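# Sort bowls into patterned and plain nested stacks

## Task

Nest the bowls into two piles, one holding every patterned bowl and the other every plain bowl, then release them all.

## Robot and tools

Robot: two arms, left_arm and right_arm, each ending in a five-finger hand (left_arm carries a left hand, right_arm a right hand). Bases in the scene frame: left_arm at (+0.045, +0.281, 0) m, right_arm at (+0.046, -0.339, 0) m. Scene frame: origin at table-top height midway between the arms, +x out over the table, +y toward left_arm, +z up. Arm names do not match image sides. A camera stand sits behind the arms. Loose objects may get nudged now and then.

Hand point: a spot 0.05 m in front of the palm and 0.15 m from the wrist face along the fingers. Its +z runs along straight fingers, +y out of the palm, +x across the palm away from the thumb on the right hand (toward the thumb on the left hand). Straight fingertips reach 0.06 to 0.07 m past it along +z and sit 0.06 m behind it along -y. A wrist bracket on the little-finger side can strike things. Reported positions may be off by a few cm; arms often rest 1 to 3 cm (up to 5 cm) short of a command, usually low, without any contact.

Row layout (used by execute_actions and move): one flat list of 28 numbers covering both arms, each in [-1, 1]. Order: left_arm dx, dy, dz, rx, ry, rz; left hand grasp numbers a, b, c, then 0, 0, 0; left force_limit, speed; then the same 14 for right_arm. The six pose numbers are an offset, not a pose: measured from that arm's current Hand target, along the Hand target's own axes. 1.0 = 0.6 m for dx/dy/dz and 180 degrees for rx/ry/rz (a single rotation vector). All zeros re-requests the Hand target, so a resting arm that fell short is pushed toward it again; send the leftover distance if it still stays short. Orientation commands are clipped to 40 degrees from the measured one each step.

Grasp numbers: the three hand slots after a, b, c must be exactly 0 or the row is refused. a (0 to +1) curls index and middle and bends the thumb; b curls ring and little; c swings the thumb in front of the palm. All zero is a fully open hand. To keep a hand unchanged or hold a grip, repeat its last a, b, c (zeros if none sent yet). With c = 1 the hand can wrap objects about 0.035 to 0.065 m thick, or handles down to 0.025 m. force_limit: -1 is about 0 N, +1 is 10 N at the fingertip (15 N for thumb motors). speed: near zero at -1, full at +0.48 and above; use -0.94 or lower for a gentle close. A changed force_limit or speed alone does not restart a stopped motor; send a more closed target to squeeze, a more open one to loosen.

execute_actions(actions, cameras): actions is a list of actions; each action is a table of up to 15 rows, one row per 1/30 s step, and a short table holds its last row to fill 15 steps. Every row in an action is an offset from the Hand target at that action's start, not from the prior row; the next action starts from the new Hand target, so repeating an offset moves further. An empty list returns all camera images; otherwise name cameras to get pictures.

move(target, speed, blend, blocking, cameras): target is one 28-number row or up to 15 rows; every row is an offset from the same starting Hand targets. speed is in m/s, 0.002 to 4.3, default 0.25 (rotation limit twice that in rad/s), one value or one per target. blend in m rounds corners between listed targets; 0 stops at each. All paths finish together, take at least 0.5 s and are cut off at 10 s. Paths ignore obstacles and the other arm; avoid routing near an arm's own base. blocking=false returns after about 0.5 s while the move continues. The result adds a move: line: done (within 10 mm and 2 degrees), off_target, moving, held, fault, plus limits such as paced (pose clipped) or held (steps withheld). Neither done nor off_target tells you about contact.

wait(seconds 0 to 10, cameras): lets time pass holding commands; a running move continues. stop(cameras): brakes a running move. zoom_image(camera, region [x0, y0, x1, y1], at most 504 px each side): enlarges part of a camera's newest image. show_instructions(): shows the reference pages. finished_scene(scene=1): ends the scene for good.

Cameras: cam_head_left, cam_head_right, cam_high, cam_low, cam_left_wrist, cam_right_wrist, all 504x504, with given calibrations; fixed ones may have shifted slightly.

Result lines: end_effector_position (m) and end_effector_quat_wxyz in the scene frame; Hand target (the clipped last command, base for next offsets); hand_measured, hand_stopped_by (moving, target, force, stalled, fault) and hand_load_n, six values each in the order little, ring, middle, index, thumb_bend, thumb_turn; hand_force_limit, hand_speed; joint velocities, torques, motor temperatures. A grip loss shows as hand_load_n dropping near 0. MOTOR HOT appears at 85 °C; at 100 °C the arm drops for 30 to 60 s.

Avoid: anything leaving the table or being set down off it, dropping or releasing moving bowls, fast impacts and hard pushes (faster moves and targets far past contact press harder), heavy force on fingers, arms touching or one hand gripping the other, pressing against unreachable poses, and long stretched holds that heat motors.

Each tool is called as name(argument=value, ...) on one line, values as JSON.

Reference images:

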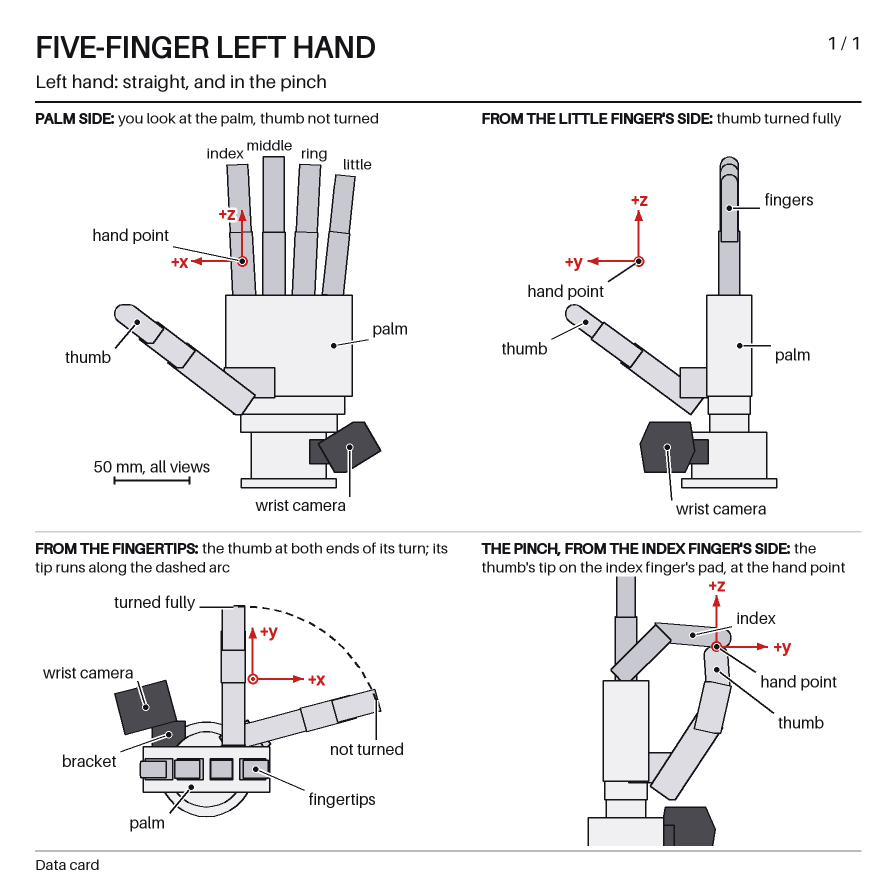

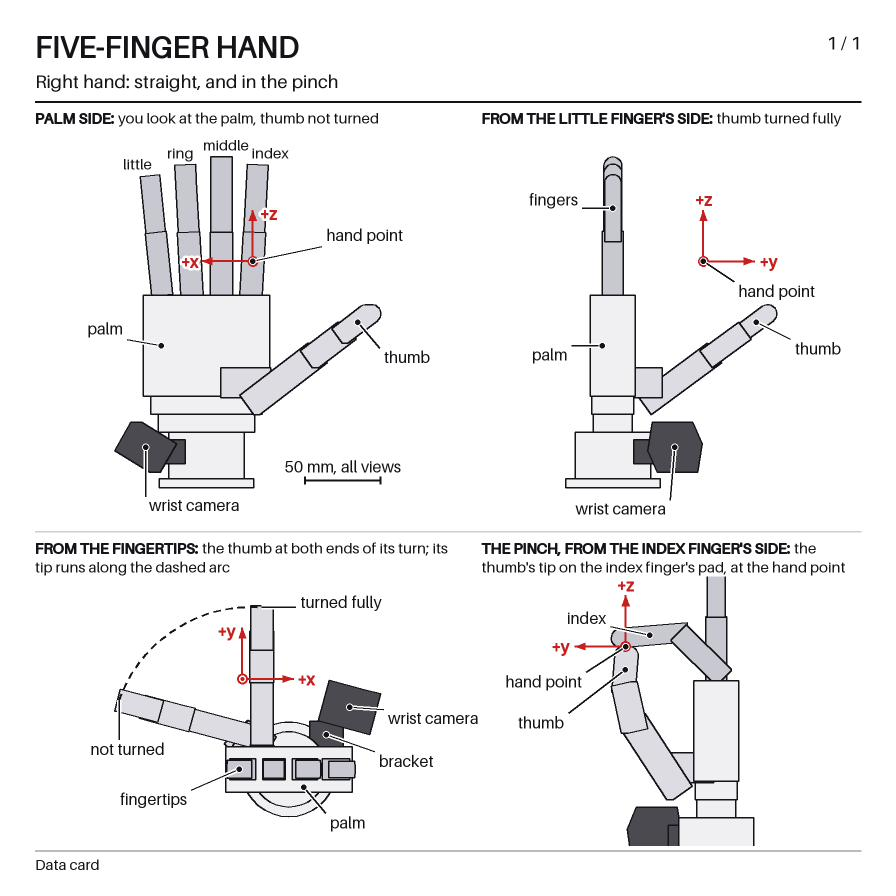

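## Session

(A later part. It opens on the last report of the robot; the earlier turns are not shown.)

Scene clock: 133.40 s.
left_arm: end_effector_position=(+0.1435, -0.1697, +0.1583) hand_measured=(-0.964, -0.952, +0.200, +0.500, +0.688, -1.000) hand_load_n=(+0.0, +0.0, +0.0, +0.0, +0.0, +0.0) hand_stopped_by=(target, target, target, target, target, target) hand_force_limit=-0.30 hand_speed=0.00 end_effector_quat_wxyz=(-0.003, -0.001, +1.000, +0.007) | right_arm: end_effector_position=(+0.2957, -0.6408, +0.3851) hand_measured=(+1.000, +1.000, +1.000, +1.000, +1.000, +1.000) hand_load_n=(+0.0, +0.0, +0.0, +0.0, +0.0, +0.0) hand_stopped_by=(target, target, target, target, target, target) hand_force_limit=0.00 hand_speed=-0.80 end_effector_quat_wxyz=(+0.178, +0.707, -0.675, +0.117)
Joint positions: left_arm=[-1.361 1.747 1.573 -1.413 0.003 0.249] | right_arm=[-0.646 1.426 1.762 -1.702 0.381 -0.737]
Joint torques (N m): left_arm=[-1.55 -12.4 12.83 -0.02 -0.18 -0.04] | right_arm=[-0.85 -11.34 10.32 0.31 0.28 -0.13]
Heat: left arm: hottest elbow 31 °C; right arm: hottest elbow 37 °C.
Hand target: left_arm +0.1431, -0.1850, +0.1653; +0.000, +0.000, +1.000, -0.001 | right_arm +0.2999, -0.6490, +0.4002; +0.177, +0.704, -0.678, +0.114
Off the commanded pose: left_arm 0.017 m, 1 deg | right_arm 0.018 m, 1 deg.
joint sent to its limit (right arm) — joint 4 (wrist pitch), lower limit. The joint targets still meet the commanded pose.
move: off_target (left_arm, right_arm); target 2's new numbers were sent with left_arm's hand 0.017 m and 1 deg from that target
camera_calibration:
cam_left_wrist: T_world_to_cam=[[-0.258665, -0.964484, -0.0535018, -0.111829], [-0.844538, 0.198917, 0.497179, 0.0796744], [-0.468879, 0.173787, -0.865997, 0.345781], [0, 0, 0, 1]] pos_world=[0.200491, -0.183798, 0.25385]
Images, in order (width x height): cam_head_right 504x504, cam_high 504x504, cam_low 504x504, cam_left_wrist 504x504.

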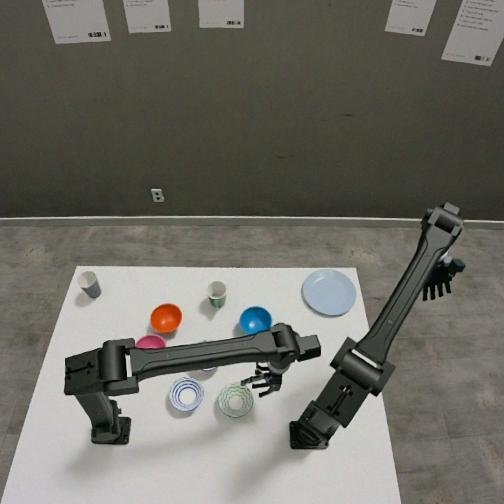

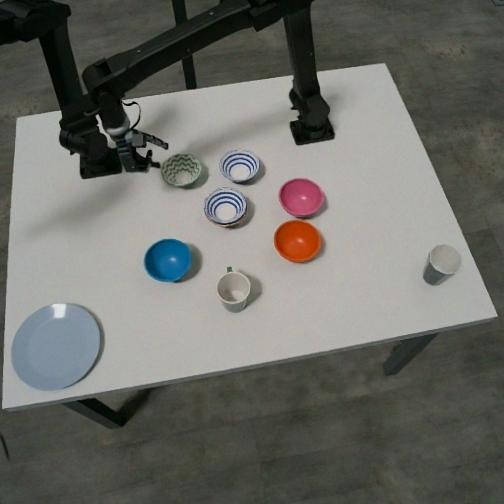

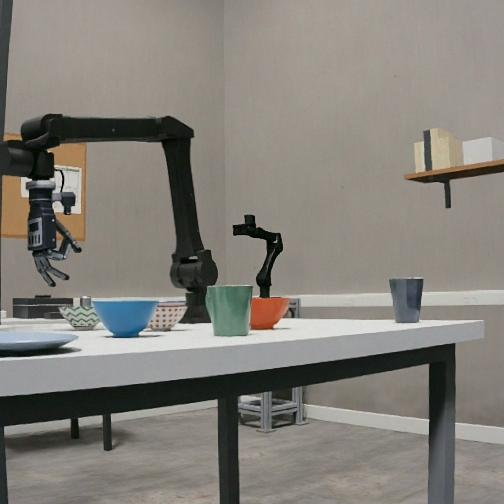

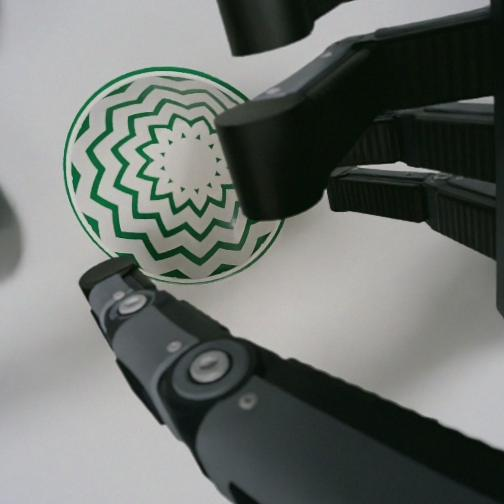

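move(target=[0.0347,-0.0062,0.1222,0,0,0,0.35,1,1,0,0,0,-0.3,0,0,0,0,0,0,0,0,0,0,0,0,0,0,-0.8], speed=0.12, cameras=["cam_left_wrist", "cam_low", "cam_high"])

zoom_image(camera="cam_low", region=[10, 220, 130, 340])

zoom_image(camera="cam_high", region=[130, 120, 270, 240])

Scene clock: 137.93 s.
left_arm: end_effector_position=(+0.1268, -0.1849, +0.0992) hand_measured=(-0.964, -0.952, +0.200, +0.500, +0.688, -1.000) hand_load_n=(+0.0, +0.0, +0.0, +0.0, +0.0, +0.0) hand_stopped_by=(target, target, target, target, target, target) hand_force_limit=-0.30 hand_speed=0.00 end_effector_quat_wxyz=(-0.001, -0.001, +1.000, -0.001) | right_arm: end_effector_position=(+0.2957, -0.6408, +0.3851) hand_measured=(+1.000, +1.000, +1.000, +1.000, +1.000, +1.000) hand_load_n=(+0.0, +0.0, +0.0, +0.0, +0.0, -0.5) hand_stopped_by=(target, target, target, target, target, target) hand_force_limit=0.00 hand_speed=-0.80 end_effector_quat_wxyz=(+0.178, +0.707, -0.675, +0.117)
Joint positions: left_arm=[-1.398 1.799 1.489 -1.258 0.003 0.211] | right_arm=[-0.646 1.426 1.762 -1.702 0.381 -0.737]
Joint torques (N m): left_arm=[-1.38 -13.51 7.9 0.94 -0.19 -0.03] | right_arm=[-0.97 -11.34 10.35 0.31 0.28 -0.13]
Heat: left arm: hottest elbow 31 °C; right arm: hottest elbow 37 °C.
Hand target: left_arm +0.1222, -0.1888, +0.0918; +0.000, +0.000, +1.000, -0.001 | right_arm +0.2999, -0.6490, +0.4002; +0.177, +0.704, -0.678, +0.114
Off the commanded pose: left_arm 0.009 m, 0 deg | right_arm 0.018 m, 1 deg.
joint sent to its limit (right arm) — joint 4 (wrist pitch), lower limit. The joint targets still meet the commanded pose.
move: off_target (right_arm)
camera_calibration:
cam_left_wrist: T_world_to_cam=[[-0.257397, -0.965572, -0.0376458, -0.135888], [-0.84696, 0.20668, 0.489839, 0.100357], [-0.465194, 0.157968, -0.871, 0.286487], [0, 0, 0, 1]] pos_world=[0.183294, -0.197207, 0.195256]
Images, in order (width x height): cam_high 504x504, cam_low 504x504, cam_left_wrist 504x504.

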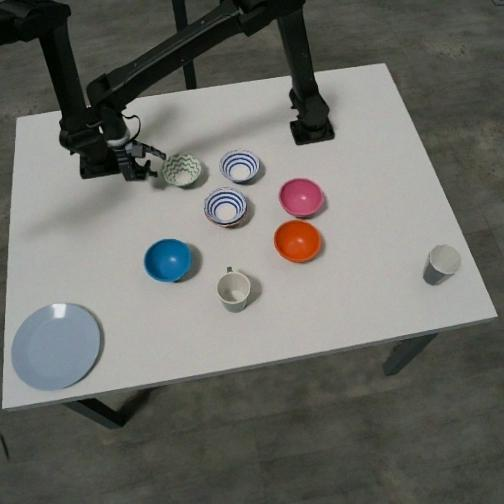

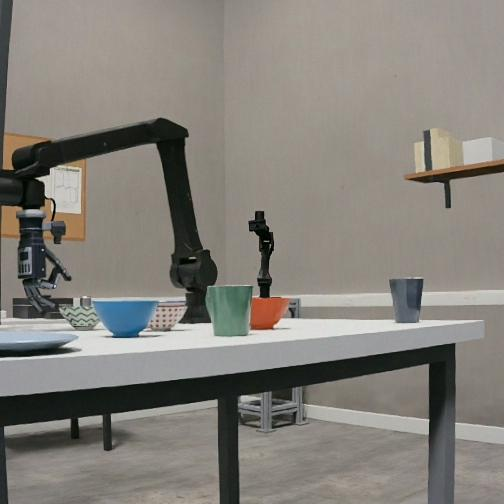

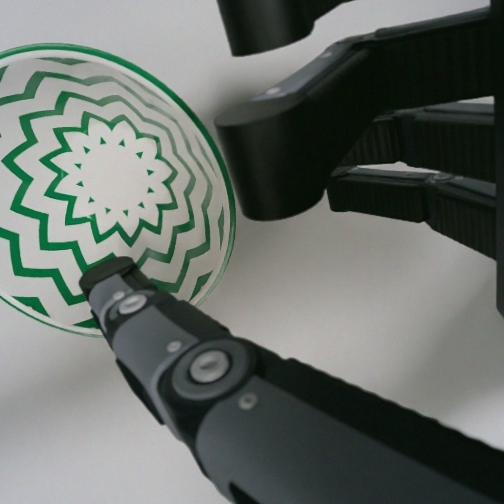

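Scaled by 4.200 from the camera's 504x504 image, which has a finer 720x720 frame.

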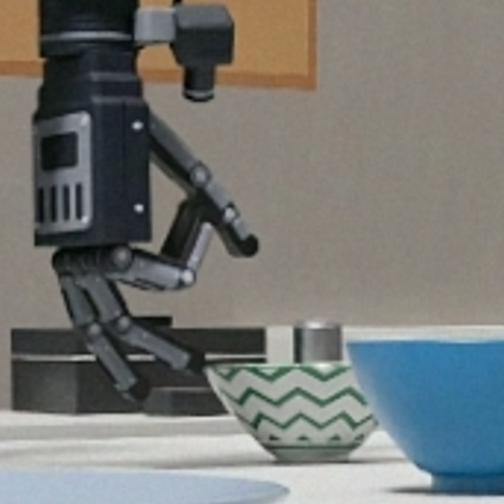

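Scaled by 3.600 from the camera's 504x504 image, which has a finer 720x720 frame.

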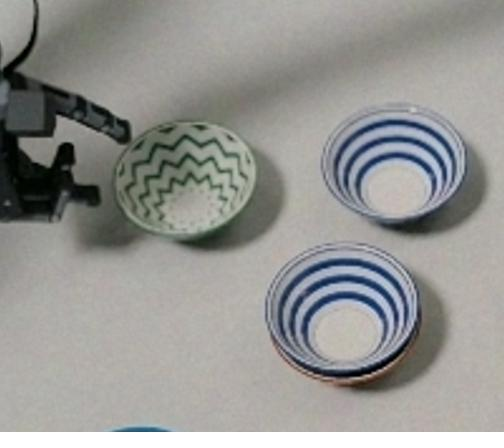

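move(target=[[0,0.005,0.0522,0,0,0,0.35,1,1,0,0,0,-0.3,0,0,0,0,0,0,0,0,0,0,0,0,0,0,-0.8],[0,0.005,0.0522,0,0,0,0.5,1,1,0,0,0,-0.3,0,0,0,0,0,0,0,0,0,0,0,0,0,0,-0.8],[0,0.005,0.0755,0,0,0,0.6,1,1,0,0,0,-0.3,0,0,0,0,0,0,0,0,0,0,0,0,0,0,-0.8],[0,0.005,0.1,0,0,0,0.6,1,1,0,0,0,-0.3,0,0,0,0,0,0,0,0,0,0,0,0,0,0,-0.8]], speed=[0.1,0.1,0.06,0.05], cameras=["cam_left_wrist", "cam_low", "cam_high"])

zoom_image(camera="cam_low", region=[10, 220, 130, 340])

zoom_image(camera="cam_left_wrist", region=[0, 0, 400, 400])

Scene clock: 142.73 s.
left_arm: end_effector_position=(+0.1266, -0.1841, +0.0429) hand_measured=(-0.940, -0.990, -0.300, +0.000, +0.500, -1.000) hand_load_n=(+0.0, +0.0, +0.0, +0.0, +0.0, +0.0) hand_stopped_by=(target, target, target, target, target, target) hand_force_limit=-0.30 hand_speed=0.00 end_effector_quat_wxyz=(+0.000, -0.002, +1.000, -0.005) | right_arm: end_effector_position=(+0.2957, -0.6408, +0.3851) hand_measured=(+1.000, +1.000, +1.000, +1.000, +1.000, +1.000) hand_load_n=(-0.5, +0.0, +0.0, +0.0, +0.0, +0.0) hand_stopped_by=(target, target, target, target, target, target) hand_force_limit=0.00 hand_speed=-0.80 end_effector_quat_wxyz=(+0.178, +0.707, -0.675, +0.117)
Joint positions: left_arm=[-1.398 1.846 1.399 -1.115 0.002 0.21] | right_arm=[-0.646 1.426 1.762 -1.702 0.381 -0.737]
Joint torques (N m): left_arm=[-1.61 -13.16 7.17 1.05 -0.19 -0.03] | right_arm=[-0.85 -11.28 10.35 0.29 0.27 -0.13]
Heat: left arm: hottest elbow 30 °C; right arm: hottest elbow 37 °C.
Hand target: left_arm +0.1222, -0.1859, +0.0319; +0.000, +0.000, +1.000, -0.001 | right_arm +0.2999, -0.6490, +0.4002; +0.177, +0.704, -0.678, +0.114
Off the commanded pose: left_arm 0.012 m, 1 deg | right_arm 0.018 m, 1 deg.
joint sent to its limit (right arm) — joint 4 (wrist pitch), lower limit. The joint targets still meet the commanded pose.
move: off_target (left_arm, right_arm); target 2's new numbers were sent with left_arm's hand 0.011 m and 0 deg from that target; target 3's new numbers were sent with left_arm's hand 0.012 m and 1 deg from that target
camera_calibration:
cam_left_wrist: T_world_to_cam=[[-0.256583, -0.966013, -0.0313818, -0.137738], [-0.848067, 0.209444, 0.48674, 0.128448], [-0.463624, 0.151503, -0.872983, 0.235975], [0, 0, 0, 1]] pos_world=[0.182995, -0.195711, 0.139159]
Images, in order (width x height): cam_high 504x504, cam_low 504x504, cam_left_wrist 504x504.

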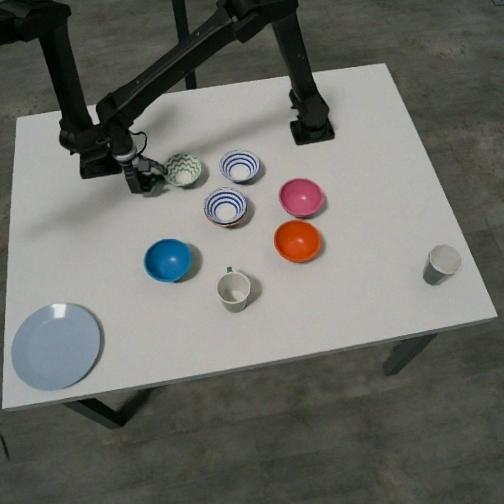

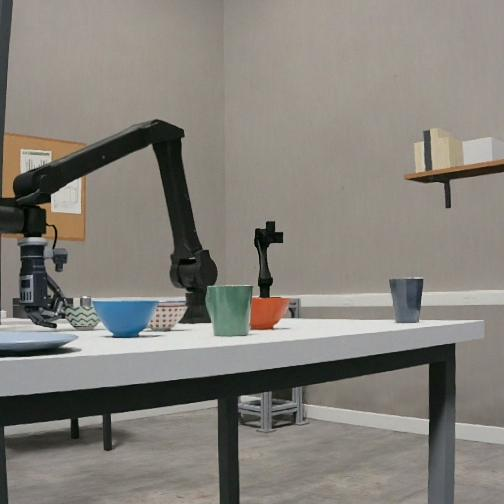

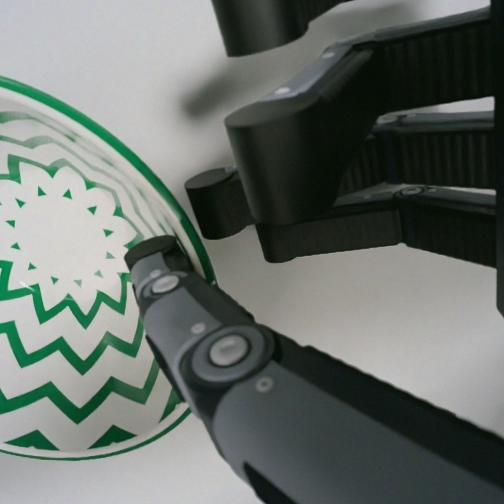

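Scaled by 4.200 from the camera's 504x504 image, which has a finer 720x720 frame.

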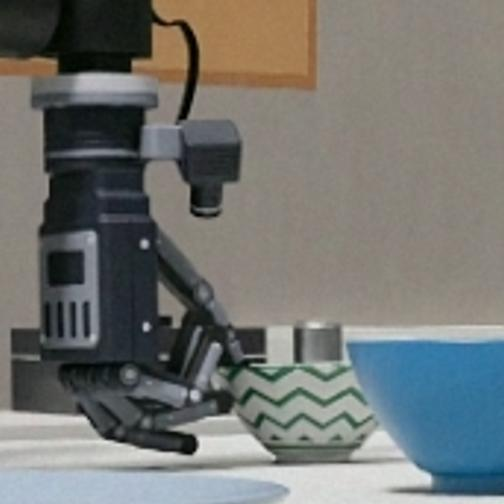

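Scaled by 1.260 from the camera's 504x504 image, which has a finer 720x720 frame.

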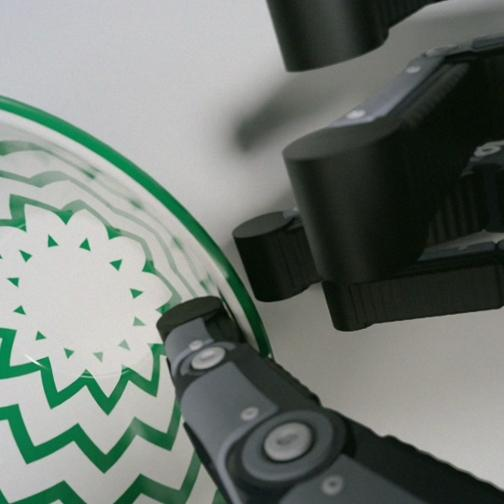

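move(target=[0,0,0,0,0,0,0.97,1,1,0,0,0,0.1,-0.8,0,0,0,0,0,0,0,0,0,0,0,0,0,-0.8], speed=0.05, cameras=["cam_left_wrist", "cam_low"])

zoom_image(camera="cam_low", region=[10, 220, 130, 340])

Scene clock: 144.77 s.
left_arm: end_effector_position=(+0.1267, -0.1841, +0.0429) hand_measured=(-0.902, -1.000, -0.388, -0.740, +0.450, -1.000) hand_load_n=(+0.0, +0.0, +9.0, +0.0, +9.5, +1.5) hand_stopped_by=(target, target, force, target, force, target) hand_force_limit=0.10 hand_speed=-0.80 end_effector_quat_wxyz=(+0.000, -0.002, +1.000, -0.005) | right_arm: end_effector_position=(+0.2957, -0.6408, +0.3851) hand_measured=(+1.000, +1.000, +1.000, +1.000, +1.000, +1.000) hand_load_n=(+0.0, +0.0, +0.5, +0.0, +0.0, +0.0) hand_stopped_by=(target, target, target, target, target, target) hand_force_limit=0.00 hand_speed=-0.80 end_effector_quat_wxyz=(+0.178, +0.707, -0.675, +0.117)
Joint positions: left_arm=[-1.398 1.846 1.399 -1.115 0.002 0.21] | right_arm=[-0.646 1.426 1.762 -1.702 0.381 -0.737]
Joint torques (N m): left_arm=[-1.67 -13.22 7.17 1.05 -0.17 -0.04] | right_arm=[-0.91 -11.4 10.35 0.31 0.28 -0.14]
Heat: left arm: hottest elbow 30 °C; right arm: hottest elbow 37 °C.
Hand target: left_arm +0.1222, -0.1859, +0.0319; +0.000, +0.000, +1.000, -0.001 | right_arm +0.2999, -0.6490, +0.4002; +0.177, +0.704, -0.678, +0.114
Off the commanded pose: left_arm 0.012 m, 1 deg | right_arm 0.018 m, 1 deg.
joint sent to its limit (right arm) — joint 4 (wrist pitch), lower limit. The joint targets still meet the commanded pose.
move: off_target (left_arm, right_arm)
camera_calibration:
cam_left_wrist: T_world_to_cam=[[-0.256483, -0.966035, -0.0315215, -0.137716], [-0.848248, 0.209337, 0.486471, 0.128583], [-0.463349, 0.151509, -0.873128, 0.235992], [0, 0, 0, 1]] pos_world=[0.183095, -0.195711, 0.139159]
Images, in order (width x height): cam_low 504x504, cam_left_wrist 504x504.

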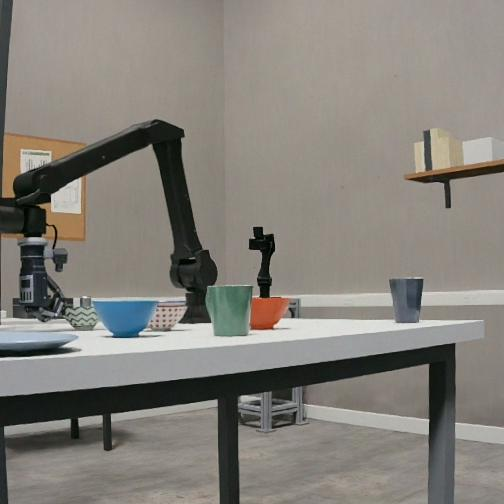

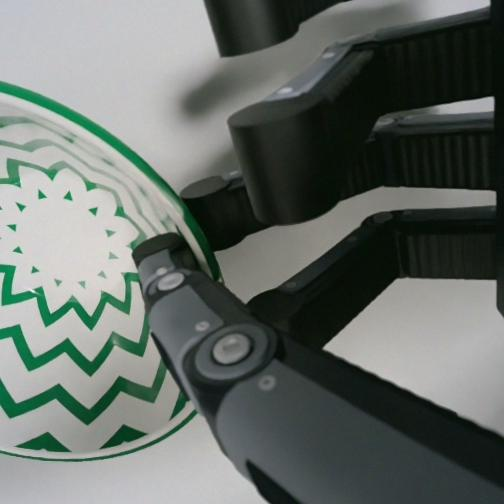

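Scaled by 4.200 from the camera's 504x504 image, which has a finer 720x720 frame.

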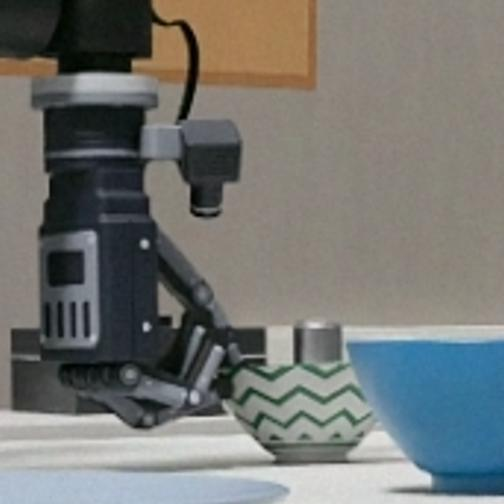

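move(target=[[0,0,0,0,0,0,0.6,1,1,0,0,0,0.1,-0.5,0,0,0,0,0,0,0,0,0,0,0,0,0,-0.8],[0,0.0167,0,0,0,0,0.6,1,1,0,0,0,0.1,-0.5,0,0,0,0,0,0,0,0,0,0,0,0,0,-0.8]], speed=[0.05,0.03], cameras=["cam_left_wrist", "cam_low"])

zoom_image(camera="cam_low", region=[10, 220, 130, 340])

Scene clock: 147.03 s.
left_arm: end_effector_position=(+0.1254, -0.1778, +0.0363) hand_measured=(-0.940, -0.990, -0.300, +0.000, +0.500, -1.000) hand_load_n=(+0.0, +0.0, +0.0, -4.0, -0.5, +0.0) hand_stopped_by=(target, target, target, target, target, target) hand_force_limit=0.10 hand_speed=-0.50 end_effector_quat_wxyz=(-0.001, -0.002, +1.000, +0.000) | right_arm: end_effector_position=(+0.2957, -0.6408, +0.3851) hand_measured=(+1.000, +1.000, +1.000, +1.000, +1.000, +1.000) hand_load_n=(+0.0, +0.0, +0.0, +0.0, +0.0, +0.0) hand_stopped_by=(target, target, target, target, target, target) hand_force_limit=0.00 hand_speed=-0.80 end_effector_quat_wxyz=(+0.178, +0.707, -0.675, +0.117)
Joint positions: left_arm=[-1.398 1.846 1.378 -1.104 0.001 0.21] | right_arm=[-0.646 1.426 1.762 -1.702 0.381 -0.737]
Joint torques (N m): left_arm=[-1.32 -14.74 5.93 1.02 -0.15 0.01] | right_arm=[-0.85 -11.28 10.33 0.31 0.27 -0.14]
Heat: left arm: hottest elbow 30 °C; right arm: hottest elbow 37 °C.
Hand target: left_arm +0.1222, -0.1758, +0.0319; +0.000, +0.000, +1.000, +0.000 | right_arm +0.2999, -0.6490, +0.4002; +0.177, +0.704, -0.678, +0.114
Off the commanded pose: left_arm 0.006 m, 0 deg | right_arm 0.018 m, 1 deg.
joint sent to its limit (right arm) — joint 4 (wrist pitch), lower limit. The joint targets still meet the commanded pose.
move: off_target (right_arm)
camera_calibration:
cam_left_wrist: T_world_to_cam=[[-0.256624, -0.965631, -0.0412513, -0.131723], [-0.847341, 0.204246, 0.4902, 0.128135], [-0.464927, 0.160751, -0.870633, 0.230408], [0, 0, 0, 1]] pos_world=[0.181894, -0.190405, 0.132355]
Images, in order (width x height): cam_low 504x504, cam_left_wrist 504x504.

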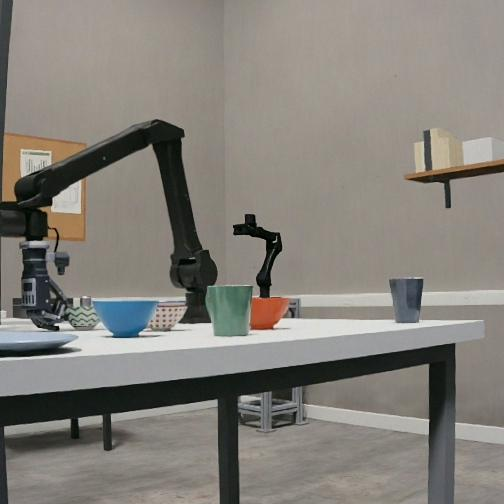

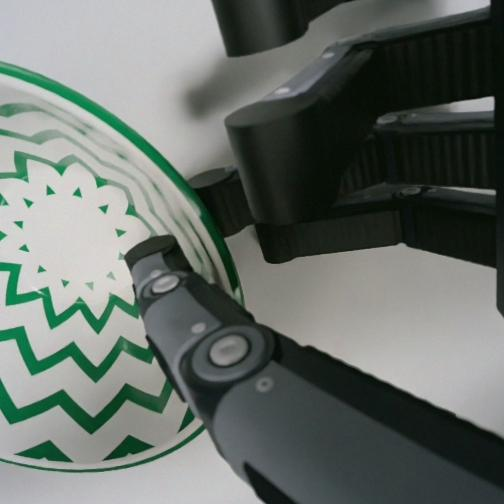

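Scaled by 4.200 from the camera's 504x504 image, which has a finer 720x720 frame.

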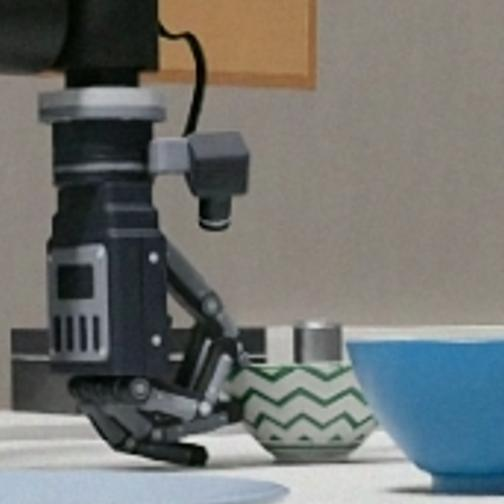

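move(target=[0,0.002,-0.018,0,0,0,0.62,1,1,0,0,0,0.1,-0.5,0,0,0,0,0,0,0,0,0,0,0,0,0,-0.8], speed=0.05, cameras=["cam_left_wrist", "cam_low"])

Scene clock: 148.13 s.
left_arm: end_effector_position=(+0.1250, -0.1756, +0.0342) hand_measured=(-0.938, -0.992, -0.340, -0.040, +0.486, -1.000) hand_load_n=(+0.0, +0.0, +0.0, -1.5, +0.0, +0.0) hand_stopped_by=(target, target, target, target, target, target) hand_force_limit=0.10 hand_speed=-0.50 end_effector_quat_wxyz=(-0.001, -0.002, +1.000, +0.002) | right_arm: end_effector_position=(+0.2957, -0.6408, +0.3851) hand_measured=(+1.000, +1.000, +1.000, +1.000, +1.000, +1.000) hand_load_n=(+0.0, +0.0, +0.0, +0.0, +0.0, +0.0) hand_stopped_by=(target, target, target, target, target, target) hand_force_limit=0.00 hand_speed=-0.80 end_effector_quat_wxyz=(+0.178, +0.707, -0.675, +0.117)
Joint positions: left_arm=[-1.398 1.846 1.371 -1.101 0.001 0.21] | right_arm=[-0.646 1.426 1.762 -1.702 0.381 -0.737]
Joint torques (N m): left_arm=[-1.2 -15.79 7.31 -0.03 -0.15 0.02] | right_arm=[-0.85 -11.28 10.35 0.31 0.28 -0.14]
Heat: left arm: hottest elbow 30 °C; right arm: hottest elbow 37 °C.
Hand target: left_arm +0.1222, -0.1746, +0.0427; +0.000, +0.000, +1.000, -0.001 | right_arm +0.2999, -0.6490, +0.4002; +0.177, +0.704, -0.678, +0.114
Off the commanded pose: left_arm 0.009 m, 0 deg | right_arm 0.018 m, 1 deg.
joint sent to its limit (right arm) — joint 4 (wrist pitch), lower limit. The joint targets still meet the commanded pose.
move: off_target (right_arm)
camera_calibration:
cam_left_wrist: T_world_to_cam=[[-0.256633, -0.96548, -0.0445928, -0.129711], [-0.846943, 0.202417, 0.491645, 0.127902], [-0.465647, 0.16394, -0.869653, 0.228621], [0, 0, 0, 1]] pos_world=[0.181494, -0.188603, 0.130154]
Images, in order (width x height): cam_low 504x504, cam_left_wrist 504x504.

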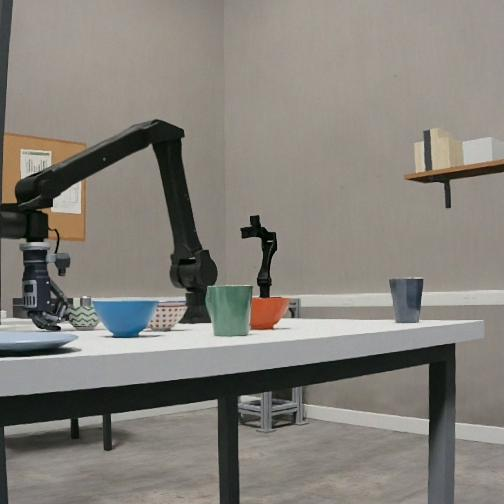

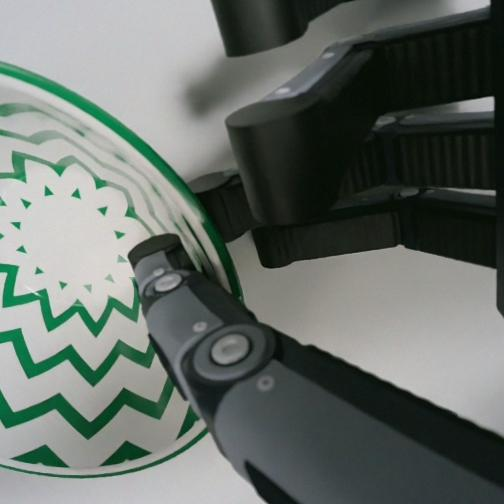

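move(target=[0,0,-0.033,0,0,0,0.62,1,1,0,0,0,0.1,-0.5,0,0,0,0,0,0,0,0,0,0,0,0,0,-0.8], speed=0.05, cameras=["cam_left_wrist", "cam_low"])

zoom_image(camera="cam_low", region=[10, 220, 130, 340])

Scene clock: 149.47 s.
left_arm: end_effector_position=(+0.1226, -0.1647, +0.0410) hand_measured=(-0.938, -0.992, -0.340, -0.040, +0.486, -1.000) hand_load_n=(+0.0, +0.0, +0.5, +0.5, +0.5, +0.0) hand_stopped_by=(target, target, target, target, target, target) hand_force_limit=0.10 hand_speed=-0.50 end_effector_quat_wxyz=(-0.005, -0.002, +1.000, +0.020) | right_arm: end_effector_position=(+0.2957, -0.6408, +0.3851) hand_measured=(+1.000, +1.000, +1.000, +1.000, +1.000, +1.000) hand_load_n=(+0.0, +0.0, +0.5, +0.0, +0.0, +0.0) hand_stopped_by=(target, target, target, target, target, target) hand_force_limit=0.00 hand_speed=-0.80 end_effector_quat_wxyz=(+0.178, +0.707, -0.675, +0.117)
Joint positions: left_arm=[-1.398 1.837 1.371 -1.146 0.001 0.21] | right_arm=[-0.646 1.426 1.762 -1.702 0.381 -0.737]
Joint torques (N m): left_arm=[-1.38 -16.79 9.47 -0.2 -0.16 0.01] | right_arm=[-0.97 -11.34 10.35 0.31 0.28 -0.14]
Heat: left arm: hottest elbow 30 °C; right arm: hottest elbow 37 °C.
Hand target: left_arm +0.1222, -0.1746, +0.0624; +0.000, +0.000, +1.000, -0.001 | right_arm +0.2999, -0.6490, +0.4002; +0.177, +0.704, -0.678, +0.114
Off the commanded pose: left_arm 0.024 m, 2 deg | right_arm 0.018 m, 1 deg.
joint sent to its limit (right arm) — joint 4 (wrist pitch), lower limit. The joint targets still meet the commanded pose.
move: off_target (left_arm, right_arm)
camera_calibration:
cam_left_wrist: T_world_to_cam=[[-0.257046, -0.963344, -0.0767856, -0.117759], [-0.843124, 0.184716, 0.504997, 0.116417], [-0.472302, 0.194547, -0.859699, 0.237147], [0, 0, 0, 1]] pos_world=[0.17989, -0.181083, 0.136043]
Images, in order (width x height): cam_low 504x504, cam_left_wrist 504x504.

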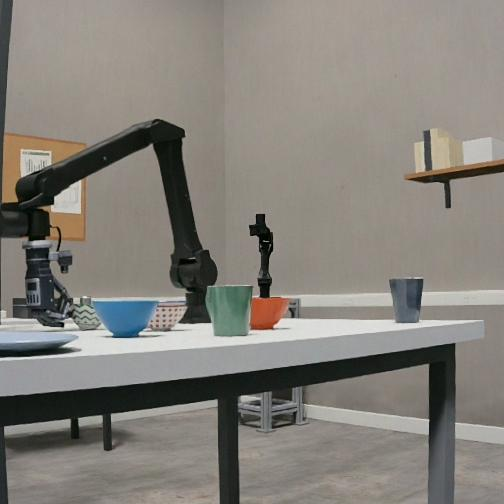

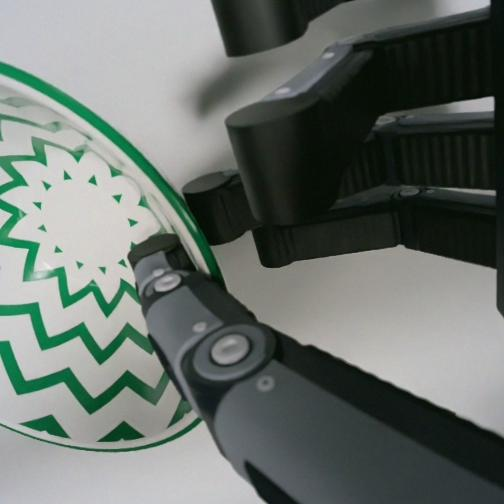

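Scaled by 4.200 from the camera's 504x504 image, which has a finer 720x720 frame.

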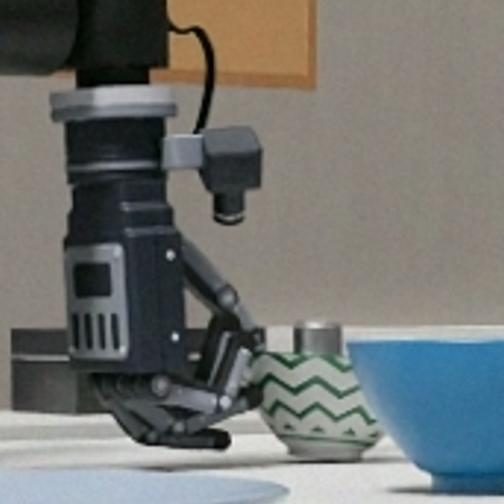

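move(target=[0,0,0,0,0,0,0.97,1,1,0,0,0,0.15,-0.8,0,0,0,0,0,0,0,0,0,0,0,0,0,-0.8], speed=0.05, cameras=["cam_left_wrist", "cam_low"])

zoom_image(camera="cam_low", region=[10, 220, 130, 340])

Scene clock: 152.93 s.
left_arm: end_effector_position=(+0.1225, -0.1648, +0.0410) hand_measured=(-0.902, -1.000, -0.372, -0.740, +0.454, -1.000) hand_load_n=(+0.0, +0.0, +8.0, +0.0, +8.0, +1.0) hand_stopped_by=(target, target, force, target, force, target) hand_force_limit=0.15 hand_speed=-0.80 end_effector_quat_wxyz=(-0.005, -0.002, +1.000, +0.020) | right_arm: end_effector_position=(+0.2957, -0.6408, +0.3851) hand_measured=(+1.000, +1.000, +1.000, +1.000, +1.000, +1.000) hand_load_n=(+0.0, +0.0, +0.0, +0.0, +0.0, +0.0) hand_stopped_by=(target, target, target, target, target, target) hand_force_limit=0.00 hand_speed=-0.80 end_effector_quat_wxyz=(+0.178, +0.707, -0.675, +0.117)
Joint positions: left_arm=[-1.398 1.837 1.371 -1.146 0.002 0.21] | right_arm=[-0.646 1.426 1.762 -1.702 0.381 -0.737]
Joint torques (N m): left_arm=[-1.26 -16.73 9.51 -0.13 -0.16 0.01] | right_arm=[-0.91 -11.4 10.35 0.31 0.27 -0.14]
Heat: left arm: hottest elbow 30 °C; right arm: hottest elbow 37 °C.
Hand target: left_arm +0.1222, -0.1746, +0.0624; +0.000, +0.000, +1.000, -0.001 | right_arm +0.2999, -0.6490, +0.4002; +0.177, +0.704, -0.678, +0.114
Off the commanded pose: left_arm 0.024 m, 2 deg | right_arm 0.018 m, 1 deg.
joint sent to its limit (right arm) — joint 4 (wrist pitch), lower limit. The joint targets still meet the commanded pose.
move: off_target (left_arm, right_arm)
camera_calibration:
cam_left_wrist: T_world_to_cam=[[-0.256709, -0.963444, -0.0766561, -0.117856], [-0.843018, 0.184419, 0.505282, 0.116305], [-0.472674, 0.194333, -0.859543, 0.237154], [0, 0, 0, 1]] pos_world=[0.179889, -0.181083, 0.136043]
Images, in order (width x height): cam_low 504x504, cam_left_wrist 504x504.

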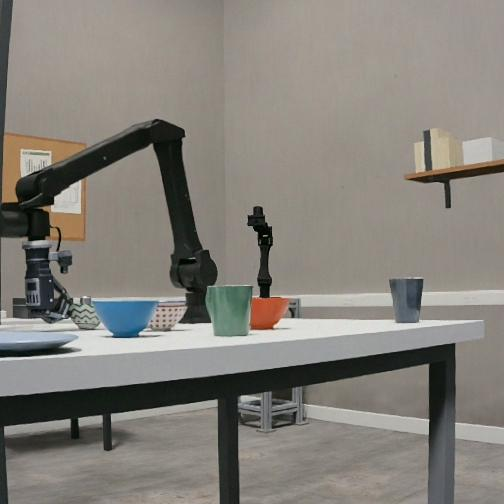

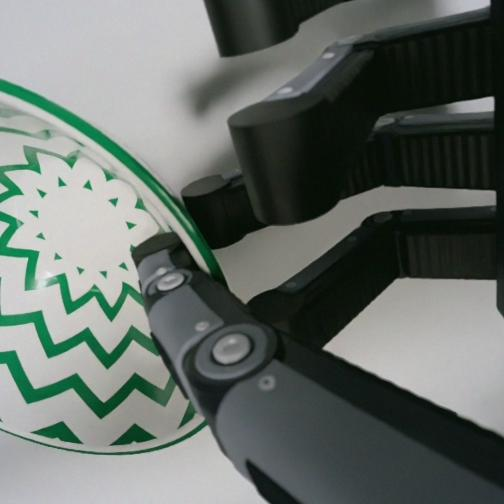

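Scaled by 4.200 from the camera's 504x504 image, which has a finer 720x720 frame.

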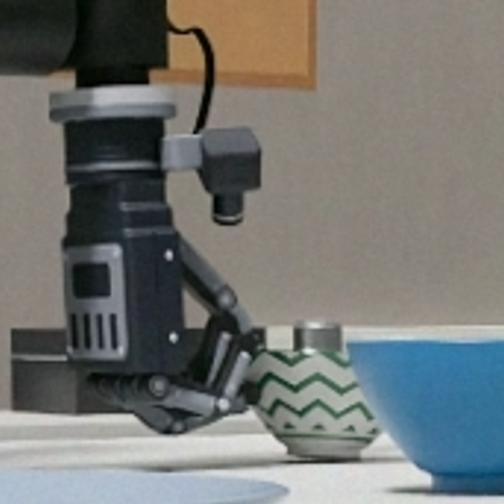

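move(target=[0,0,-0.065,0,0,0,0.97,1,1,0,0,0,0.15,-0.8,0,0,0,0,0,0,0,0,0,0,0,0,0,-0.8], speed=0.05, cameras=["cam_left_wrist", "cam_low"])

zoom_image(camera="cam_low", region=[10, 220, 130, 340])

Scene clock: 154.50 s.
left_arm: end_effector_position=(+0.1205, -0.1557, +0.0712) hand_measured=(-0.902, -1.000, -0.372, -0.740, +0.454, -1.000) hand_load_n=(+0.0, +0.0, +8.0, +0.0, +8.0, +1.0) hand_stopped_by=(target, target, force, target, force, target) hand_force_limit=0.15 hand_speed=-0.80 end_effector_quat_wxyz=(-0.008, -0.002, +0.999, +0.032) | right_arm: end_effector_position=(+0.2957, -0.6408, +0.3851) hand_measured=(+1.000, +1.000, +1.000, +1.000, +1.000, +1.000) hand_load_n=(+0.0, +0.0, +0.0, +0.0, +0.0, +0.0) hand_stopped_by=(target, target, target, target, target, target) hand_force_limit=0.00 hand_speed=-0.80 end_effector_quat_wxyz=(+0.178, +0.707, -0.675, +0.117)
Joint positions: left_arm=[-1.398 1.801 1.399 -1.236 0.002 0.21] | right_arm=[-0.646 1.426 1.762 -1.702 0.381 -0.737]
Joint torques (N m): left_arm=[-1.14 -16.67 12.19 -0.28 -0.15 0.01] | right_arm=[-0.91 -11.34 10.35 0.34 0.27 -0.14]
Heat: left arm: hottest elbow 30 °C; right arm: hottest elbow 37 °C.
Hand target: left_arm +0.1222, -0.1745, +0.1015; +0.000, +0.000, +1.000, -0.001 | right_arm +0.2999, -0.6490, +0.4002; +0.177, +0.704, -0.678, +0.114
Off the commanded pose: left_arm 0.036 m, 4 deg | right_arm 0.018 m, 1 deg.
joint sent to its limit (right arm) — joint 4 (wrist pitch), lower limit. The joint targets still meet the commanded pose.
move: off_target (left_arm, right_arm)
camera_calibration:
cam_left_wrist: T_world_to_cam=[[-0.257191, -0.961247, -0.0992813, -0.105394], [-0.840222, 0.171686, 0.514345, 0.094696], [-0.477368, 0.215703, -0.851817, 0.263795], [0, 0, 0, 1]] pos_world=[0.178386, -0.174469, 0.165535]
Images, in order (width x height): cam_low 504x504, cam_left_wrist 504x504.

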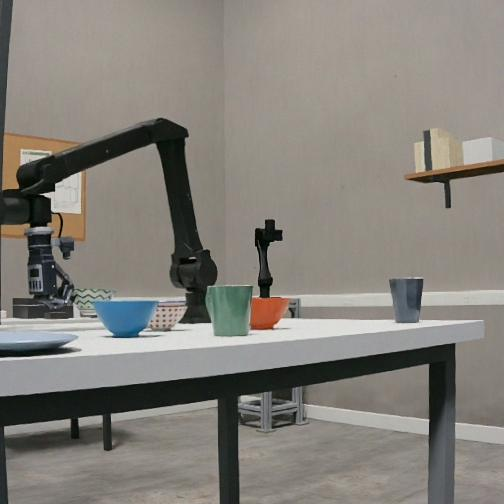

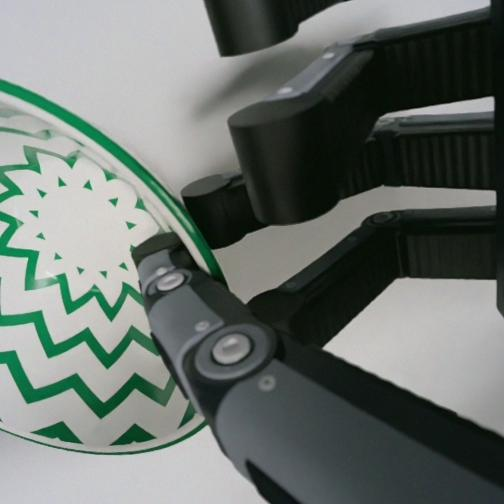

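Scaled by 4.200 from the camera's 504x504 image, which has a finer 720x720 frame.

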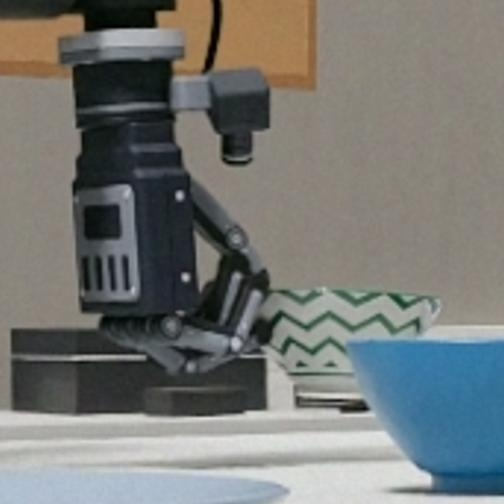

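move(target=[[0,0,-0.1,0,0,0,0.97,1,1,0,0,0,0.15,-0.8,0,0,0,0,0,0,0,0,0,0,0,0,0,-0.8],[-0.258,0.1442,-0.1058,0.0278,0,0,0.97,1,1,0,0,0,0.15,-0.8,0,0,0,0,0,0,0,0,0,0,0,0,0,-0.8]], speed=[0.1,0.15], blend=[0.03,0], cameras=["cam_left_wrist", "cam_low", "cam_high"])

zoom_image(camera="cam_low", region=[60, 200, 220, 360])

zoom_image(camera="cam_high", region=[130, 130, 270, 250])

Scene clock: 158.50 s.
left_arm: end_effector_position=(+0.2738, -0.0875, +0.1502) hand_measured=(-0.902, -1.000, -0.372, -0.740, +0.454, -1.000) hand_load_n=(+0.0, +0.0, +8.0, +0.5, +8.0, +1.0) hand_stopped_by=(target, target, force, target, force, target) hand_force_limit=0.15 hand_speed=-0.80 end_effector_quat_wxyz=(-0.012, -0.003, +1.000, -0.025) | right_arm: end_effector_position=(+0.2957, -0.6408, +0.3851) hand_measured=(+1.000, +1.000, +1.000, +1.000, +1.000, +1.000) hand_load_n=(+0.0, +0.0, +0.0, +0.0, +0.0, +0.0) hand_stopped_by=(target, target, target, target, target, target) hand_force_limit=0.00 hand_speed=-0.80 end_effector_quat_wxyz=(+0.178, +0.707, -0.675, +0.117)
Joint positions: left_arm=[-1.046 1.652 1.435 -1.325 0.047 0.559] | right_arm=[-0.646 1.426 1.762 -1.702 0.381 -0.737]
Joint torques (N m): left_arm=[-0.56 -15.44 8.31 0.88 -0.07 0.09] | right_arm=[-0.79 -11.28 10.35 0.31 0.28 -0.14]
Heat: left arm: hottest elbow 30 °C; right arm: hottest elbow 37 °C.
Hand target: left_arm +0.2771, -0.0879, +0.1648; +0.000, +0.000, +0.999, -0.044 | right_arm +0.2999, -0.6490, +0.4002; +0.177, +0.704, -0.678, +0.114
Off the commanded pose: left_arm 0.015 m, 3 deg | right_arm 0.018 m, 1 deg.
joint sent to its limit (right arm) — joint 4 (wrist pitch), lower limit. The joint targets still meet the commanded pose.
move: off_target (left_arm, right_arm)
camera_calibration:
cam_left_wrist: T_world_to_cam=[[-0.254933, -0.966865, 0.0134816, -0.0105985], [-0.836525, 0.227517, 0.498459, 0.177532], [-0.485009, 0.115796, -0.866809, 0.385094], [0, 0, 0, 1]] pos_world=[0.332582, -0.0952313, 0.245453]
Images, in order (width x height): cam_high 504x504, cam_low 504x504, cam_left_wrist 504x504.

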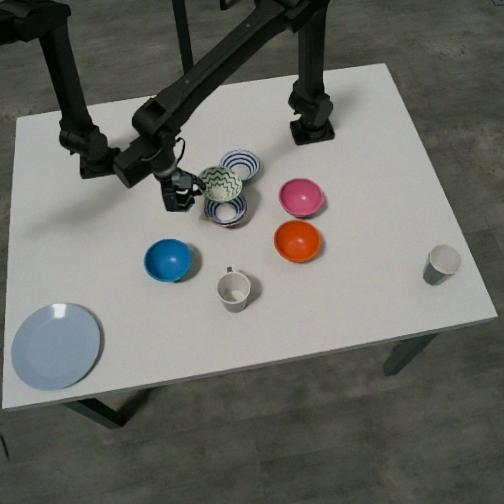

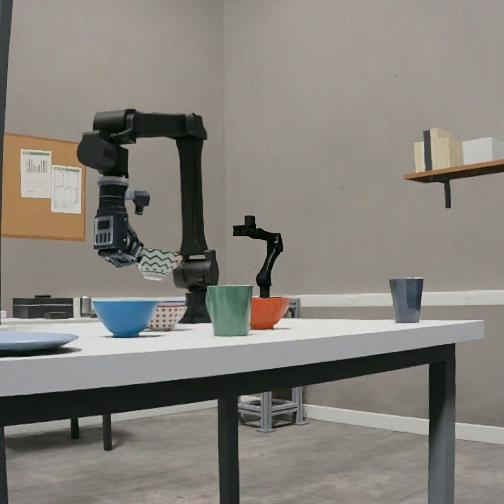

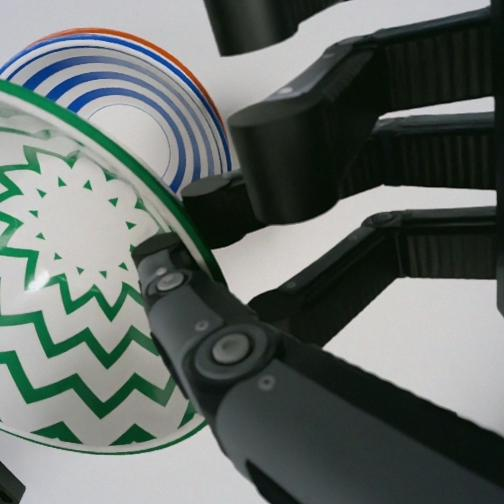

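Scaled by 3.150 from the camera's 504x504 image, which has a finer 720x720 frame.

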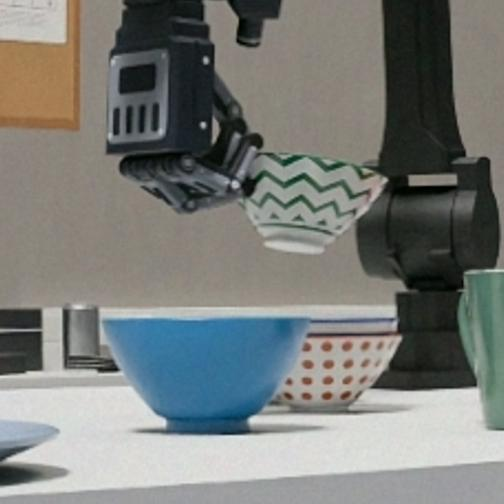

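Scaled by 3.600 from the camera's 504x504 image, which has a finer 720x720 frame.

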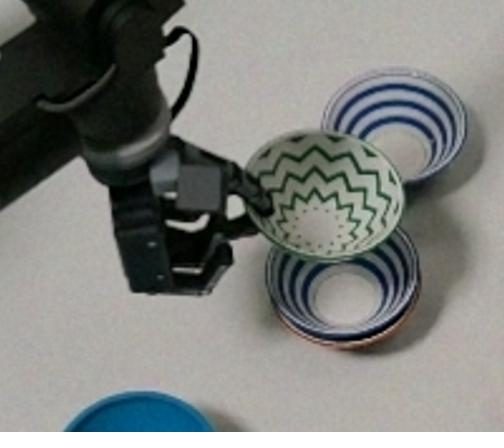

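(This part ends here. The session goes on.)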